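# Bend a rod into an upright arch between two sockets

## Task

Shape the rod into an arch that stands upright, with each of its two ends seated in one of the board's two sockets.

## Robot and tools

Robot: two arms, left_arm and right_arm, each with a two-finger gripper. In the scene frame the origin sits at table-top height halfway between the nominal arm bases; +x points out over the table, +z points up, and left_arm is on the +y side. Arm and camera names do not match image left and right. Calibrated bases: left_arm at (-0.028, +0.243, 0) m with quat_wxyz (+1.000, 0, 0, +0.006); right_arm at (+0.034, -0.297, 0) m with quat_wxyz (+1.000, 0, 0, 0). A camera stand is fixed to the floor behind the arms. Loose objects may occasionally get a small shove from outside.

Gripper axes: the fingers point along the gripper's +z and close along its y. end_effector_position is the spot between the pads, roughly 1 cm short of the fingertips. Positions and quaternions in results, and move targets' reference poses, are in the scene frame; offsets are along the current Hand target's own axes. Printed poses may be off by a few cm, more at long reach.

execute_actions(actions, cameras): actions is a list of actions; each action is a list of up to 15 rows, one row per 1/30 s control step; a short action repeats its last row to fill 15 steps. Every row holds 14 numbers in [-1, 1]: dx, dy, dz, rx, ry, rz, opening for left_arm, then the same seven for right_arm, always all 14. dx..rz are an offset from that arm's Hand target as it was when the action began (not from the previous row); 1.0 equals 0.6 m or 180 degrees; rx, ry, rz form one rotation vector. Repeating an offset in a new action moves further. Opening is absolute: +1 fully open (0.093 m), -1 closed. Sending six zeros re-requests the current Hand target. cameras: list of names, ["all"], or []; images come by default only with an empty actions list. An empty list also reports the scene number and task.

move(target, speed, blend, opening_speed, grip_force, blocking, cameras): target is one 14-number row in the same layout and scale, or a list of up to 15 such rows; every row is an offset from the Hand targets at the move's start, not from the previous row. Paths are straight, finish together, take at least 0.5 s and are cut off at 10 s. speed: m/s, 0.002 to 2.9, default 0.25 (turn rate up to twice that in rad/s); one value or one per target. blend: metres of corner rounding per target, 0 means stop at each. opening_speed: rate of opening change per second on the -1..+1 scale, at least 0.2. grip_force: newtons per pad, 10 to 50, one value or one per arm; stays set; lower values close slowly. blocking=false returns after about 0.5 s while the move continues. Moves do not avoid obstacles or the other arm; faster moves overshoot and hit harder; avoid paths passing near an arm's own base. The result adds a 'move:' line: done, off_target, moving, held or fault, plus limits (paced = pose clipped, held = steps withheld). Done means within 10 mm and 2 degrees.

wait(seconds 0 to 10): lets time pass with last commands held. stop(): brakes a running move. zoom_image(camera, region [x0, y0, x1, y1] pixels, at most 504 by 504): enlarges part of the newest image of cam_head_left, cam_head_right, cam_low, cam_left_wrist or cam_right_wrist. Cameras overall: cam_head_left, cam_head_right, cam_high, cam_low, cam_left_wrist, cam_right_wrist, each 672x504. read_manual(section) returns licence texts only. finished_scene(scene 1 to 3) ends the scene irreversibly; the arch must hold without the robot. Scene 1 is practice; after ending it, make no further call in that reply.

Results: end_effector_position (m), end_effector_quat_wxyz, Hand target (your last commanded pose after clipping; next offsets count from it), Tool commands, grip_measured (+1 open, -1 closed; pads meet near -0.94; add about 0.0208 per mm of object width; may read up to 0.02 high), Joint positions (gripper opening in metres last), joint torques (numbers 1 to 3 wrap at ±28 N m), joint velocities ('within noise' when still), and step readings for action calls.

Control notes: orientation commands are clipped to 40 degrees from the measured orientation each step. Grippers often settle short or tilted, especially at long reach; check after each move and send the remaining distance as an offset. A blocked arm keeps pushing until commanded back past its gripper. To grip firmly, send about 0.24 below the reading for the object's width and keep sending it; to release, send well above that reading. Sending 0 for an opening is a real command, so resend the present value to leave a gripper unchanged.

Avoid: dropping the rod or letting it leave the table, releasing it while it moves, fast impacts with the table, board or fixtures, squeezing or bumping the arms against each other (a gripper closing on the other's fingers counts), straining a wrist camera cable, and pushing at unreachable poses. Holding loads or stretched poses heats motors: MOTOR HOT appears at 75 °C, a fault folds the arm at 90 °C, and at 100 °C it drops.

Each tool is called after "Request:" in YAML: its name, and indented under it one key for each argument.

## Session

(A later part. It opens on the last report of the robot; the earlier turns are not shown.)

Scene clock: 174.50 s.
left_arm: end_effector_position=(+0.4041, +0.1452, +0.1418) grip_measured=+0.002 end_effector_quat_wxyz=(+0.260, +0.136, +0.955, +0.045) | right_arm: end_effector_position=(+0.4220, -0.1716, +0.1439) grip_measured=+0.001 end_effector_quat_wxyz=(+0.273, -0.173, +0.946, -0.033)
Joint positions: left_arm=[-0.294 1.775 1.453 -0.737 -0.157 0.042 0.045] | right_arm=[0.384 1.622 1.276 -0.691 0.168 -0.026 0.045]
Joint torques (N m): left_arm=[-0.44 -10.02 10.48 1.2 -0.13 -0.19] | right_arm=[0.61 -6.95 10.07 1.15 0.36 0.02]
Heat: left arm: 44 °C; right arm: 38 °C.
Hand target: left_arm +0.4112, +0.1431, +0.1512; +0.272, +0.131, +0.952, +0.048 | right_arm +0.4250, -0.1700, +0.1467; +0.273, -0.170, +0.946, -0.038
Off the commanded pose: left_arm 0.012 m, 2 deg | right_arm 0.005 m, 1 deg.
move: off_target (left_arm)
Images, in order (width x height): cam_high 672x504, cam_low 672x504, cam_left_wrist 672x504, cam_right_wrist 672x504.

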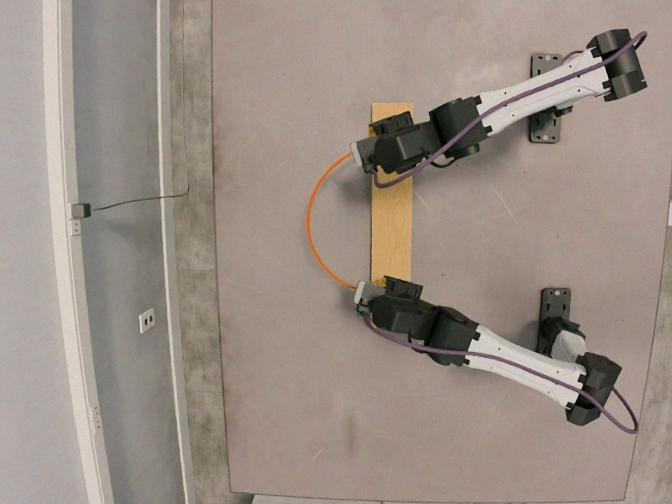

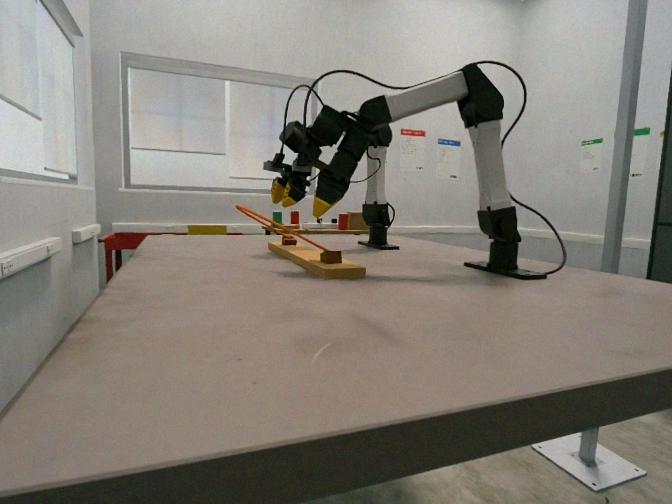

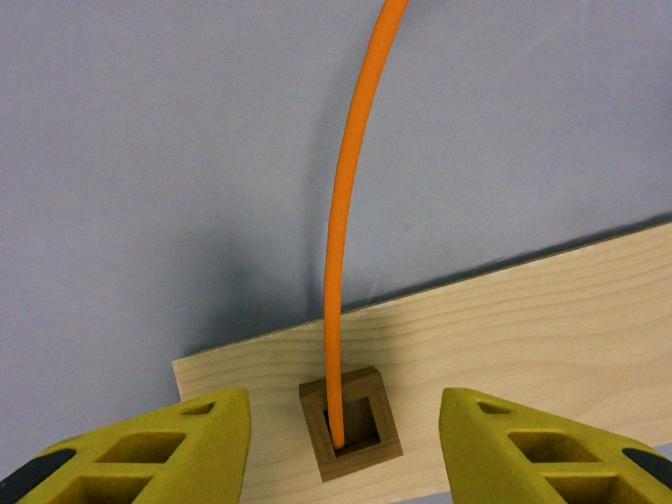

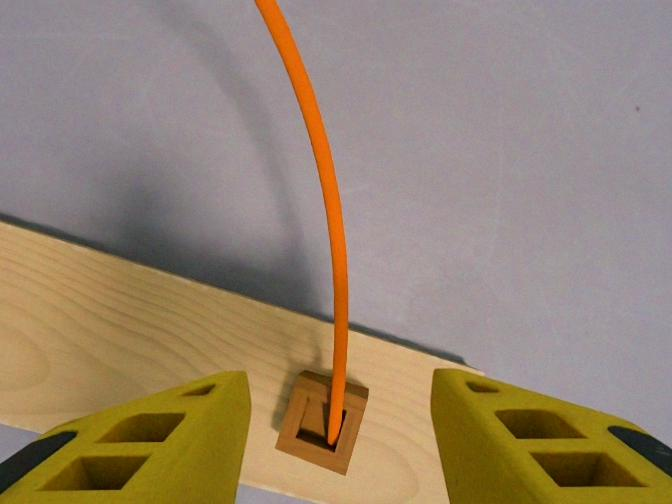

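Request:
move:
  target:
    - [0,0,0.12,0,0,0,0,0,0,0.12,0,0,0,0]
    - [0,0,0.12,0,0,0,-1,0,0,0.12,0,0,0,-1]
  speed: 0.12
  opening_speed: 1.0
  cameras: ["cam_low","cam_high","cam_left_wrist","cam_right_wrist"]

Request:
zoom_image:
  camera: "cam_low"
  region: [225, 145, 385, 285]

Scene clock: 184.23 s.
left_arm: end_effector_position=(+0.4408, +0.1470, +0.0838) grip_measured=-0.961 end_effector_quat_wxyz=(+0.255, +0.137, +0.956, +0.054) | right_arm: end_effector_position=(+0.4609, -0.1671, +0.0905) grip_measured=-0.972 end_effector_quat_wxyz=(+0.273, -0.168, +0.946, -0.038)
Joint positions: left_arm=[-0.271 1.951 1.453 -0.567 -0.161 0.069 0] | right_arm=[0.36 1.805 1.27 -0.5 0.168 -0.038 0]
Joint torques (N m): left_arm=[0.1 -11.93 8.43 1.4 0.03 -0.24] | right_arm=[-0.57 -8.98 6.97 1.45 0.15 -0.18]
Heat: left arm: 42 °C; right arm: 37 °C.
Hand target: left_arm +0.4494, +0.1446, +0.0900; +0.272, +0.131, +0.952, +0.048 | right_arm +0.4632, -0.1684, +0.0857; +0.273, -0.170, +0.946, -0.037
Off the commanded pose: left_arm 0.011 m, 2 deg | right_arm 0.006 m, 0 deg.
move: off_target (left_arm); target 2's new opening was sent with left_arm's hand 0.011 m and 2 deg from that target
Images, in order (width x height): cam_high 672x504, cam_low 672x504, cam_left_wrist 672x504, cam_right_wrist 672x504.

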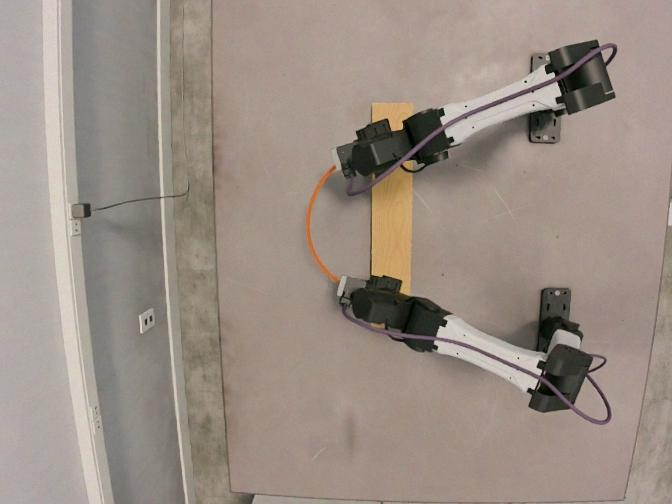

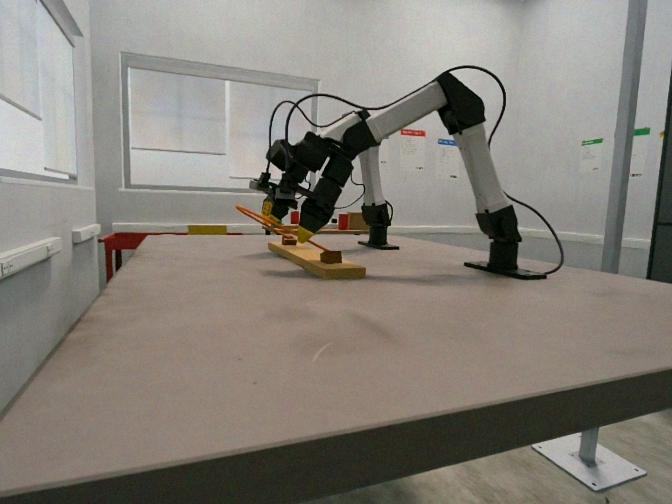

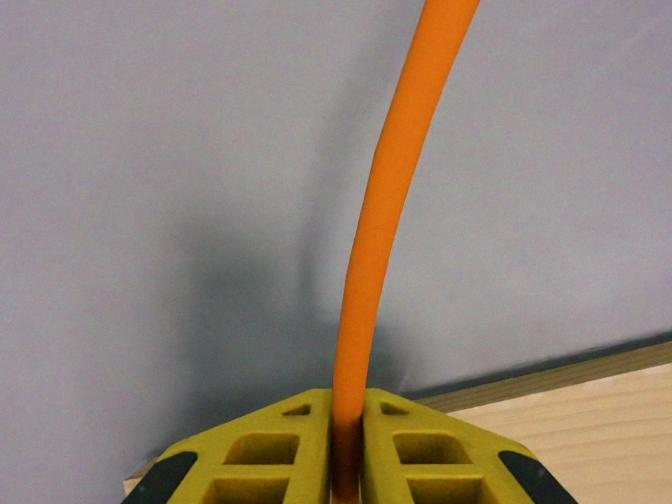

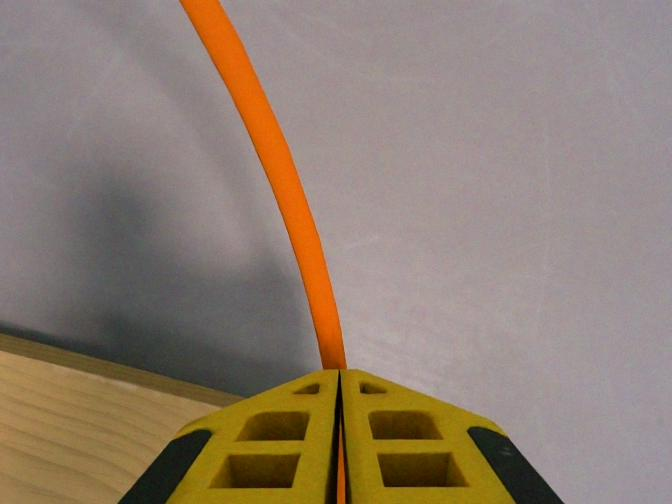

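Scaled by 3.150 from the camera's 672x504 image, which has a finer 960x720 frame.

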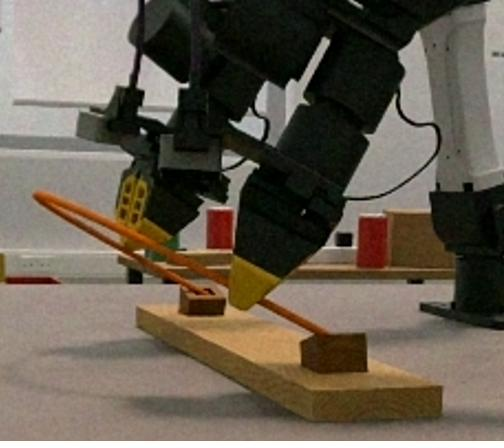

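Request:
move:
  target:
    - [0,0,0,0,0,0,-1,0,0,-0.004,0,0,0,0]
    - [0,0,0,0,0,0,-1,0,0,0.02,0,0,0,0]
    - [0,0,0,0,0,0,-1,0,0,0.02,0,0,0,-1]
  speed: 0.08
  opening_speed: 1.0
  cameras: ["cam_right_wrist"]

Scene clock: 190.70 s.
left_arm: end_effector_position=(+0.4408, +0.1470, +0.0838) grip_measured=-0.962 end_effector_quat_wxyz=(+0.255, +0.140, +0.955, +0.055) | right_arm: end_effector_position=(+0.4672, -0.1669, +0.0819) grip_measured=-0.942 end_effector_quat_wxyz=(+0.274, -0.179, +0.944, -0.042)
Joint positions: left_arm=[-0.271 1.951 1.453 -0.567 -0.161 0.074 0] | right_arm=[0.356 1.835 1.27 -0.466 0.168 -0.066 0]
Joint torques (N m): left_arm=[0.1 -11.93 8.42 1.4 0.03 -0.3] | right_arm=[-0.66 -8.81 7.05 1.46 0.11 0.08]
Heat: left arm: 42 °C; right arm: 37 °C.
Hand target: left_arm +0.4494, +0.1446, +0.0900; +0.272, +0.131, +0.952, +0.048 | right_arm +0.4696, -0.1682, +0.0756; +0.273, -0.169, +0.946, -0.037
Off the commanded pose: left_arm 0.011 m, 2 deg | right_arm 0.007 m, 1 deg.
move: off_target (left_arm)
Images, in order (width x height): cam_right_wrist 672x504.

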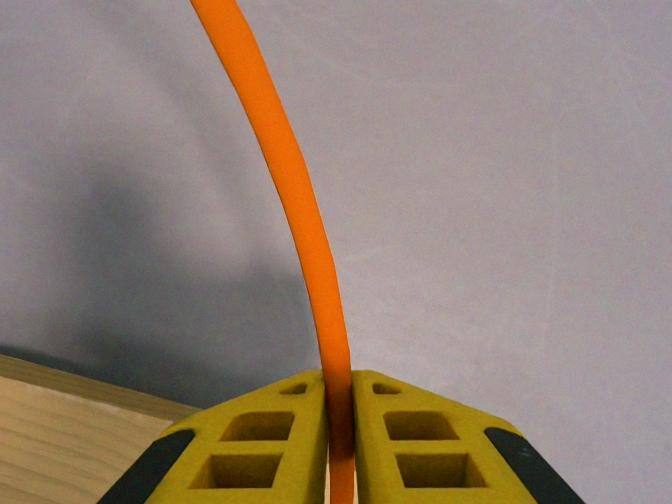

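Request:
move:
  target:
    - [0.0053,-0.0013,-0.048,-0.0342,-0.1057,0,-1,-0.001,-0.0005,-0.0658,0.0342,-0.1057,0,-1]
    - [0.0295,-0.0092,-0.0938,-0.0736,-0.2272,0,-1,0.027,0.0085,-0.1202,0.0736,-0.2272,0,-1]
    - [0.0745,-0.0232,-0.1292,-0.1181,-0.3645,0,-1,0.0792,0.0258,-0.1622,0.1181,-0.3645,0,-1]
  speed: 0.12
  blend: [0.008,0.008,0]
  cameras: ["cam_low","cam_high","cam_left_wrist","cam_right_wrist"]

Request:
zoom_image:
  camera: "cam_low"
  region: [255, 145, 385, 285]

Request:
zoom_image:
  camera: "cam_low"
  region: [276, 228, 346, 268]

Scene clock: 217.10 s.
left_arm: end_effector_position=(+0.3765, +0.1417, +0.1220) grip_measured=-0.962 end_effector_quat_wxyz=(+0.689, +0.105, +0.704, +0.138) | right_arm: end_effector_position=(+0.3847, -0.1642, +0.1327) grip_measured=-0.955 end_effector_quat_wxyz=(+0.697, -0.146, +0.694, -0.103)
Joint positions: left_arm=[-0.446 1.895 0.418 1.462 -0.483 0.339 0] | right_arm=[0.594 1.743 0.257 1.477 0.533 -0.351 0]
Joint torques (N m): left_arm=[-0.85 -7.3 0.66 2.8 0.04 -0.23] | right_arm=[0.51 -2.74 0.46 2.9 0.41 0.13]
Heat: left arm: 42 °C; right arm: 37 °C.
Hand target: left_arm +0.3686, +0.1419, +0.1309; +0.760, +0.086, +0.630, +0.136 | right_arm +0.3757, -0.1719, +0.1317; +0.764, -0.112, +0.626, -0.105
Off the commanded pose: left_arm 0.012 m, 12 deg | right_arm 0.012 m, 12 deg.
joint sent to its limit (left arm) — joint 4 (wrist pitch), upper limit. The joint targets are off in orientation, not in position.
joint sent to its limit (right arm) — joint 4 (wrist pitch), upper limit. The joint targets are off in orientation, not in position.
move: off_target (left_arm, right_arm)
Images, in order (width x height): cam_high 672x504, cam_low 672x504, cam_left_wrist 672x504, cam_right_wrist 672x504.

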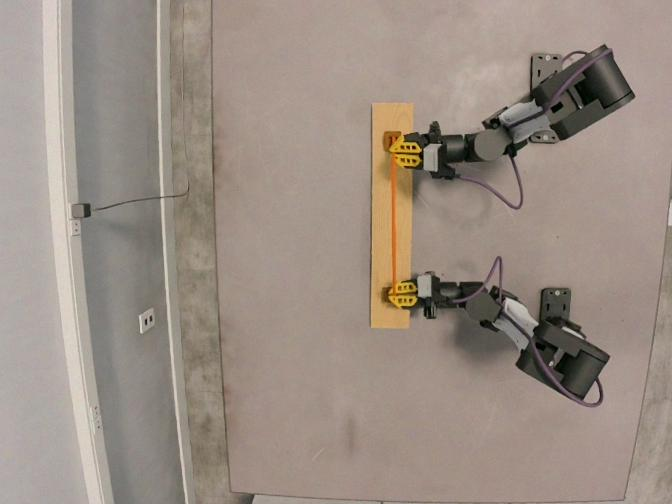

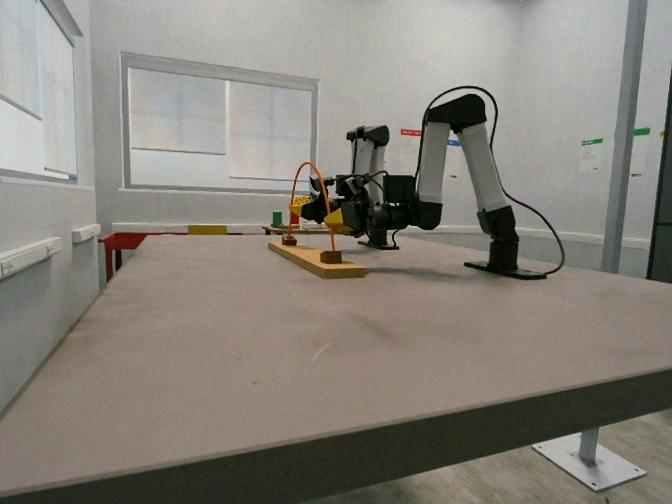

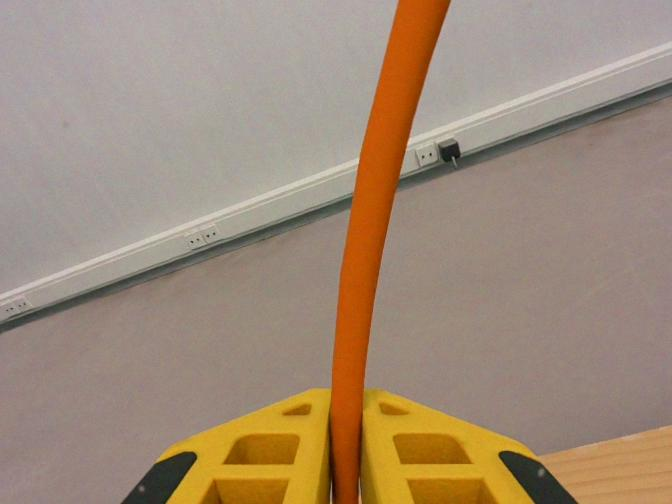

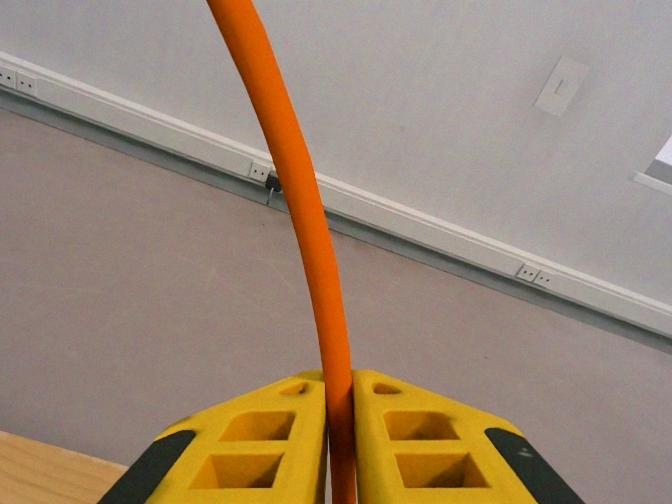

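Scaled by 3.600 from the camera's 672x504 image, which has a finer 960x720 frame.

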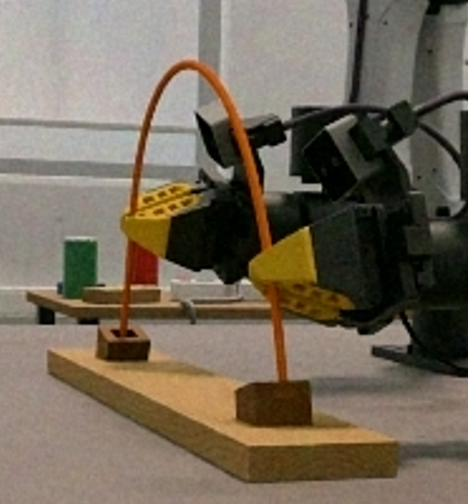

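Scaled by 7.200 from the camera's 672x504 image, which has a finer 960x720 frame.

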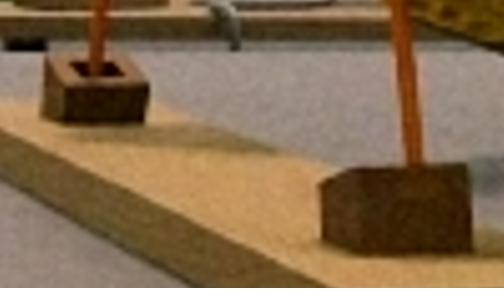

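Request:
move:
  target: [-0.0034,0.002,-0.0196,0.0205,0.0634,0,-1,-0.0039,-0.0004,-0.0196,-0.0205,0.0634,0,-1]
  speed: 0.06
  cameras: ["cam_low","cam_high"]

Request:
zoom_image:
  camera: "cam_low"
  region: [276, 228, 346, 268]

Request:
zoom_image:
  camera: "cam_high"
  region: [340, 90, 460, 350]

Scene clock: 227.57 s.
left_arm: end_effector_position=(+0.3599, +0.1427, +0.1230) grip_measured=-0.962 end_effector_quat_wxyz=(+0.682, +0.108, +0.711, +0.132) | right_arm: end_effector_position=(+0.3688, -0.1683, +0.1348) grip_measured=-0.955 end_effector_quat_wxyz=(+0.696, -0.142, +0.697, -0.104)
Joint positions: left_arm=[-0.465 1.823 0.355 1.428 -0.492 0.324 0] | right_arm=[0.627 1.68 0.202 1.465 0.573 -0.342 0]
Joint torques (N m): left_arm=[-0.72 -10.29 2.86 1.91 -0.04 -0.36] | right_arm=[0.68 -5.82 2.61 1.95 0.33 0.32]
Heat: left arm: 45 °C; right arm: 42 °C.
Hand target: left_arm +0.3567, +0.1419, +0.1309; +0.690, +0.097, +0.707, +0.123 | right_arm +0.3637, -0.1720, +0.1317; +0.694, -0.126, +0.702, -0.095
Off the commanded pose: left_arm 0.009 m, 2 deg | right_arm 0.007 m, 2 deg.
move: done
Images, in order (width x height): cam_high 672x504, cam_low 672x504.

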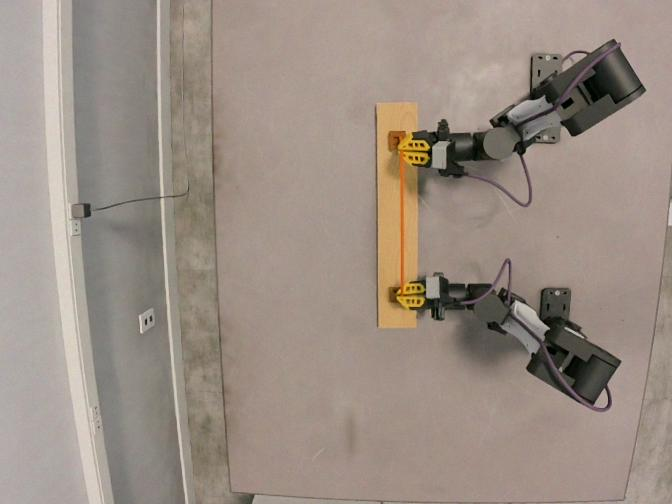

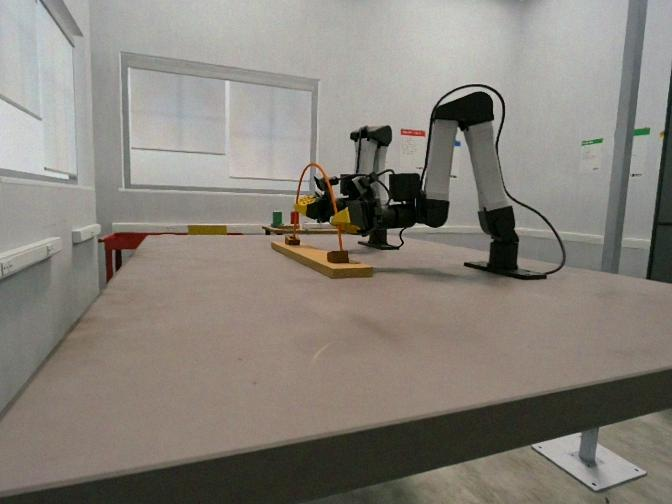

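Scaled by 7.200 from the camera's 672x504 image, which has a finer 960x720 frame.

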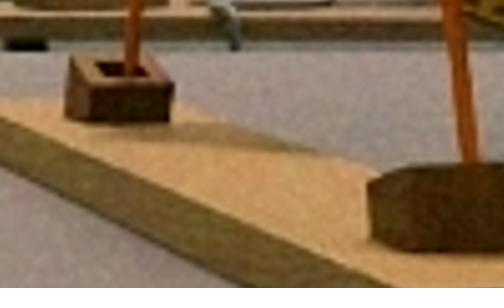

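Scaled by 1.938 from the camera's 672x504 image, which has a finer 960x720 frame.

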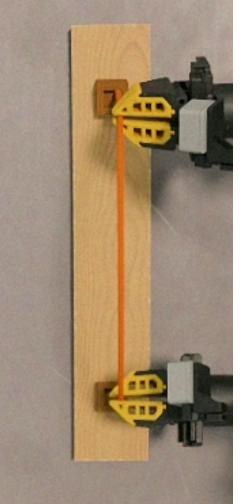

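Request:
move:
  target:
    - [-0.0046,-0.0143,-0.0006,0,0,0,-1,-0.0046,0.0143,0.0006,0,0,0,-1]
    - [-0.0043,-0.014,-0.0098,-0.0086,-0.0264,0,-1,-0.0046,0.0146,-0.0086,0.0086,-0.0264,0,-1]
    - [0.0018,0.0052,-0.009,-0.0086,-0.0264,0,-1,0.0015,-0.0045,-0.0093,0.0086,-0.0264,0,-1]
  speed: 0.06
  blend: 0.002
  cameras: ["cam_low","cam_high"]

Request:
zoom_image:
  camera: "cam_low"
  region: [276, 228, 366, 278]

Request:
zoom_image:
  camera: "cam_high"
  region: [340, 90, 460, 350]

Request:
zoom_image:
  camera: "cam_low"
  region: [255, 145, 385, 285]

Scene clock: 252.23 s.
left_arm: end_effector_position=(+0.3566, +0.1421, +0.1216) grip_measured=-0.962 end_effector_quat_wxyz=(+0.684, +0.105, +0.709, +0.138) | right_arm: end_effector_position=(+0.3651, -0.1671, +0.1315) grip_measured=-0.955 end_effector_quat_wxyz=(+0.693, -0.142, +0.698, -0.111)
Joint positions: left_arm=[-0.481 1.84 0.347 1.463 -0.522 0.331 0] | right_arm=[0.649 1.692 0.195 1.477 0.605 -0.348 0]
Joint torques (N m): left_arm=[0.47 -6.71 0.65 2.78 0.19 -0.19] | right_arm=[-0.81 -2.3 0.43 2.87 0.03 0.17]
Heat: left arm: 46 °C; right arm: 40 °C.
Hand target: left_arm +0.3512, +0.1450, +0.1309; +0.720, +0.093, +0.676, +0.129 | right_arm +0.3582, -0.1750, +0.1317; +0.724, -0.120, +0.672, -0.099
Off the commanded pose: left_arm 0.011 m, 6 deg | right_arm 0.011 m, 6 deg.
joint sent to its limit (left arm) — joint 4 (wrist pitch), upper limit. The joint targets are off in orientation, not in position.
joint sent to its limit (right arm) — joint 4 (wrist pitch), upper limit. The joint targets are off in orientation, not in position.
move: off_target (left_arm, right_arm)
Images, in order (width x height): cam_high 672x504, cam_low 672x504.

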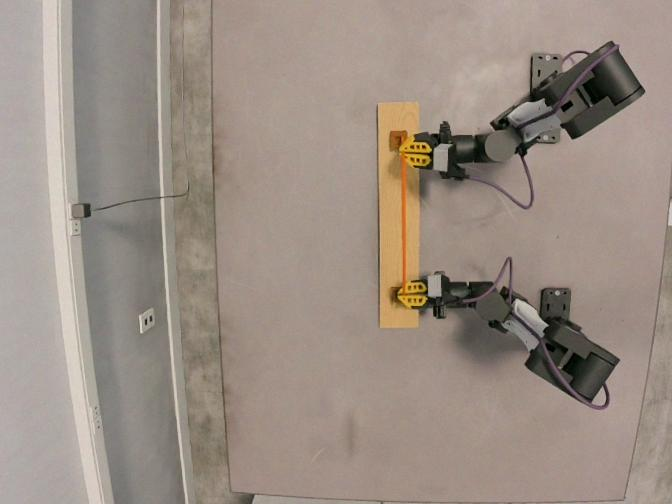

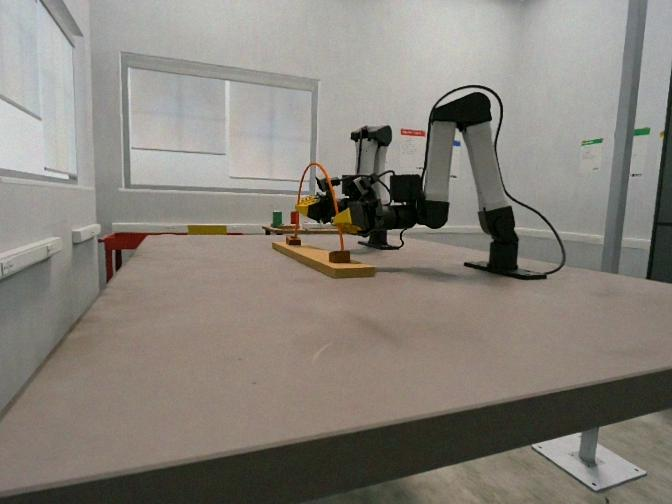

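Scaled by 5.600 from the camera's 672x504 image, which has a finer 960x720 frame.

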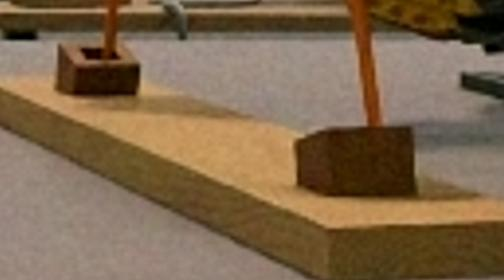

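Scaled by 1.938 from the camera's 672x504 image, which has a finer 960x720 frame.

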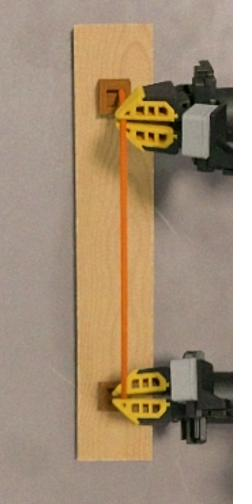

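Scaled by 3.600 from the camera's 672x504 image, which has a finer 960x720 frame.

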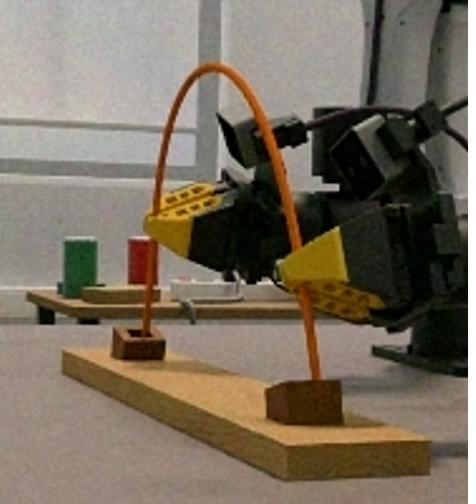

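Request:
move:
  target: [0.0018,-0.0048,0,0,0,0,-0.7,0.0025,0.013,0,0,0,0,-0.7]
  opening_speed: 0.2
  speed: 0.05
  cameras: ["cam_low","cam_high","cam_left_wrist","cam_right_wrist"]

Request:
zoom_image:
  camera: "cam_low"
  region: [255, 145, 385, 285]

Scene clock: 266.10 s.
left_arm: end_effector_position=(+0.3529, +0.1448, +0.1138) grip_measured=-0.701 end_effector_quat_wxyz=(+0.675, +0.108, +0.716, +0.143) | right_arm: end_effector_position=(+0.3611, -0.1711, +0.1148) grip_measured=-0.701 end_effector_quat_wxyz=(+0.675, -0.143, +0.714, -0.120)
Joint positions: left_arm=[-0.481 1.847 0.331 1.459 -0.527 0.331 0.012] | right_arm=[0.659 1.729 0.18 1.474 0.637 -0.329 0.012]
Joint torques (N m): left_arm=[-0.2 -6.41 2.47 2.82 0.14 -0.22] | right_arm=[0.85 -3.45 2.86 2.91 0.05 0.06]
Heat: left arm: 48 °C; right arm: 46 °C.
Hand target: left_arm +0.3514, +0.1426, +0.1290; +0.720, +0.093, +0.676, +0.129 | right_arm +0.3582, -0.1681, +0.1280; +0.724, -0.120, +0.672, -0.099
Off the commanded pose: left_arm 0.016 m, 7 deg | right_arm 0.014 m, 8 deg.
joint sent to its limit (left arm) — joint 4 (wrist pitch), upper limit. The joint targets are off in orientation, not in position.
joint sent to its limit (right arm) — joint 4 (wrist pitch), upper limit. The joint targets are off in orientation, not in position.
move: off_target (left_arm, right_arm)
Images, in order (width x height): cam_high 672x504, cam_low 672x504, cam_left_wrist 672x504, cam_right_wrist 672x504.

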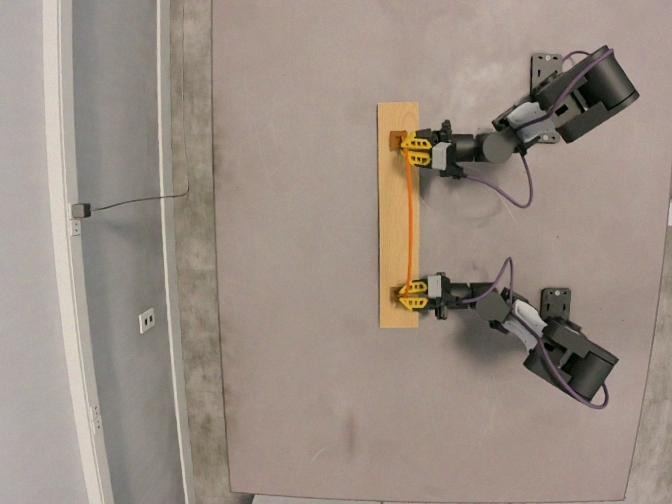

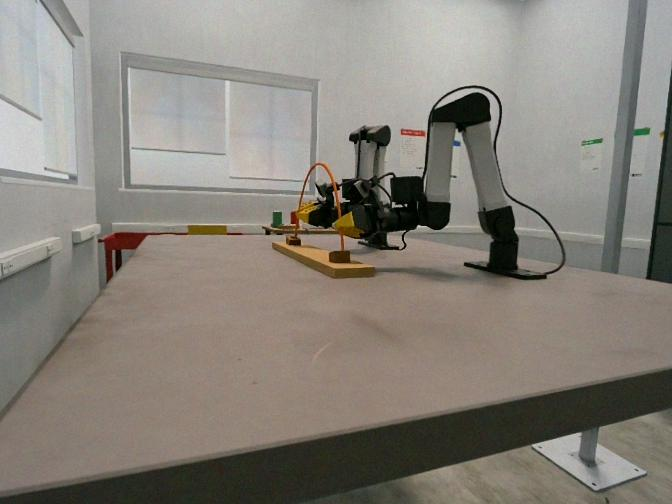

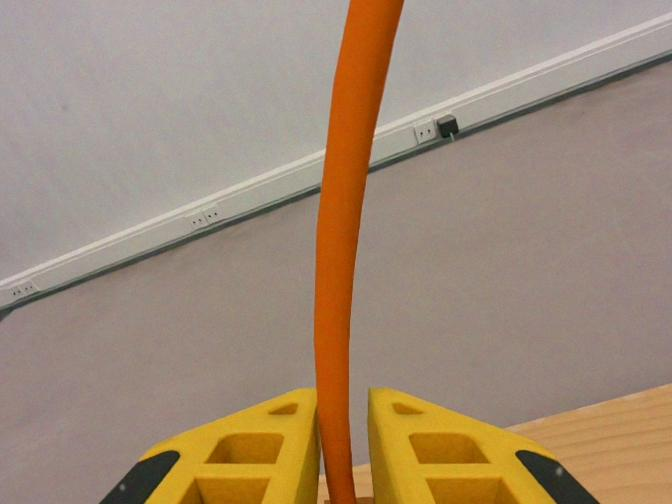

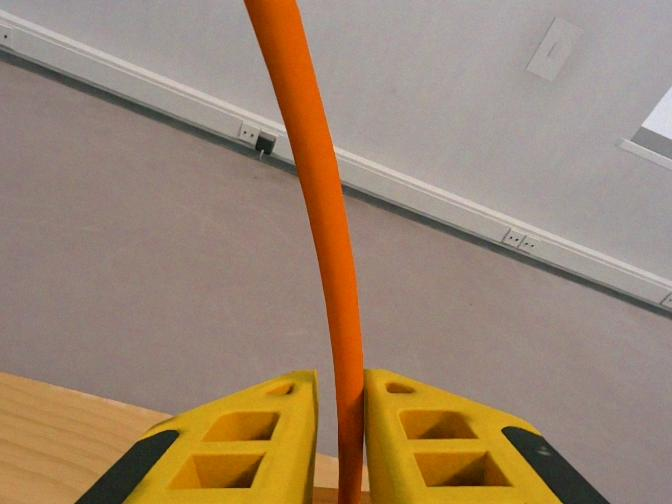

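Scaled by 3.600 from the camera's 672x504 image, which has a finer 960x720 frame.

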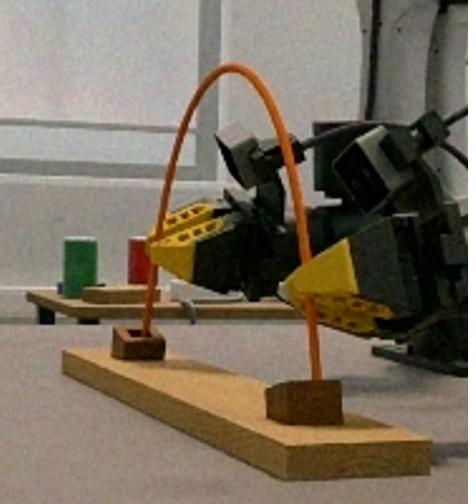

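Request:
move:
  target:
    - [0.0039,0.0119,0.0005,0,0,0,0.1,0.0043,-0.0135,-0.0006,0,0,0,0.1]
    - [0.0039,0.0119,0.0005,0,0,0,0.1,0.0043,-0.0135,-0.0006,0,0,0,0.1]
    - [-0.0058,0.0228,-0.1828,0,0,0,0.1,-0.0098,-0.0102,-0.1833,0,0,0,0.1]
  opening_speed: 0.4
  speed: [0.02,0.02,0.08]
  cameras: ["cam_low","cam_high","cam_left_wrist","cam_right_wrist"]

Request:
zoom_image:
  camera: "cam_low"
  region: [255, 145, 385, 285]

Scene clock: 282.03 s.
left_arm: end_effector_position=(+0.2436, +0.1485, +0.1186) grip_measured=+0.098 end_effector_quat_wxyz=(+0.667, +0.088, +0.720, +0.171) | right_arm: end_effector_position=(+0.2481, -0.1761, +0.1304) grip_measured=+0.098 end_effector_quat_wxyz=(+0.675, -0.094, +0.720, -0.127)
Joint positions: left_arm=[-0.847 1.557 0.014 1.452 -0.963 0.298 0.05] | right_arm=[1.234 1.153 -0.005 0.959 1.285 -0.125 0.05]
Joint torques (N m): left_arm=[-0.57 -5.85 2.43 2.1 -0.1 -0.32] | right_arm=[-0.46 -2.45 5.19 1.37 0.01 0.03]
Heat: left arm: 52 °C; right arm: 47 °C.
Hand target: left_arm +0.2410, +0.1500, +0.1289; +0.720, +0.093, +0.676, +0.129 | right_arm +0.2482, -0.1765, +0.1279; +0.724, -0.120, +0.672, -0.099
Off the commanded pose: left_arm 0.011 m, 9 deg | right_arm 0.003 m, 9 deg.
joint sent to its limit (left arm) — joint 3 (elbow), lower limit, where the elbow is as bent as it goes. The joint targets are off in orientation, not in position.
joint sent to its limit (right arm) — joint 3 (elbow), lower limit, where the elbow is as bent as it goes. The joint targets are off in orientation, not in position.
move: off_target (left_arm, right_arm)
Images, in order (width x height): cam_high 672x504, cam_low 672x504, cam_left_wrist 672x504, cam_right_wrist 672x504.

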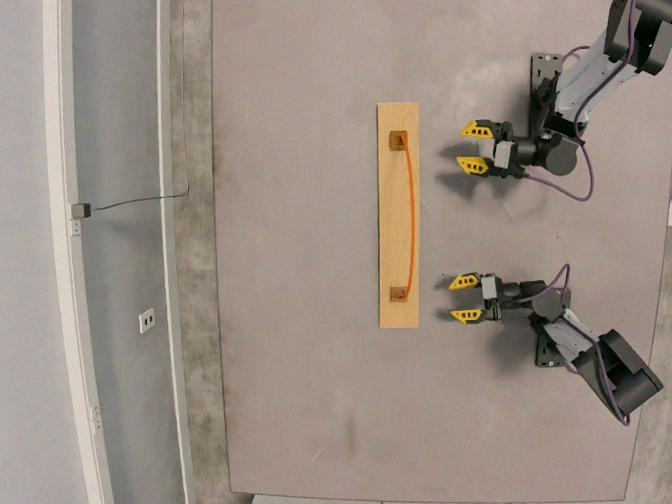

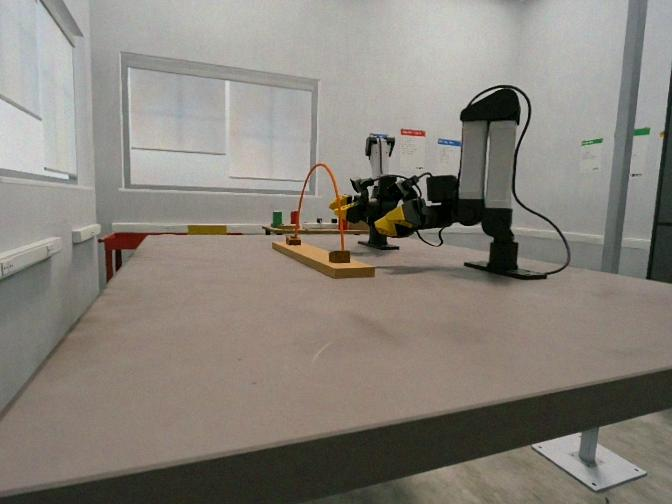

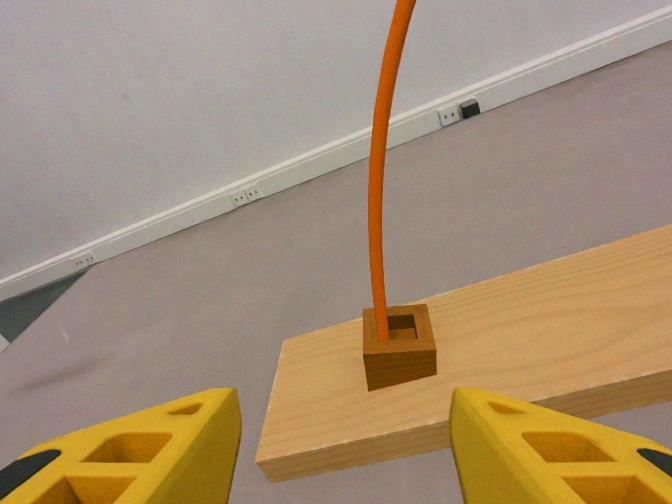

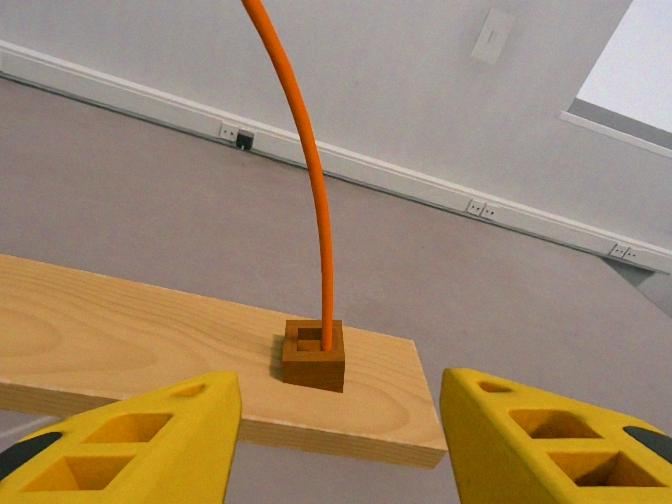

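Scaled by 3.600 from the camera's 672x504 image, which has a finer 960x720 frame.

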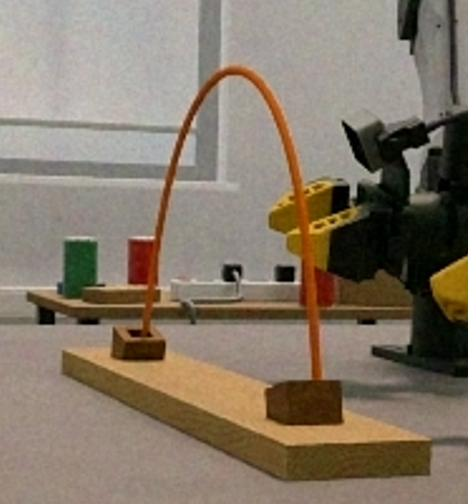

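Request:
finished_scene:
  scene: 2

The scene is finished: the task was done.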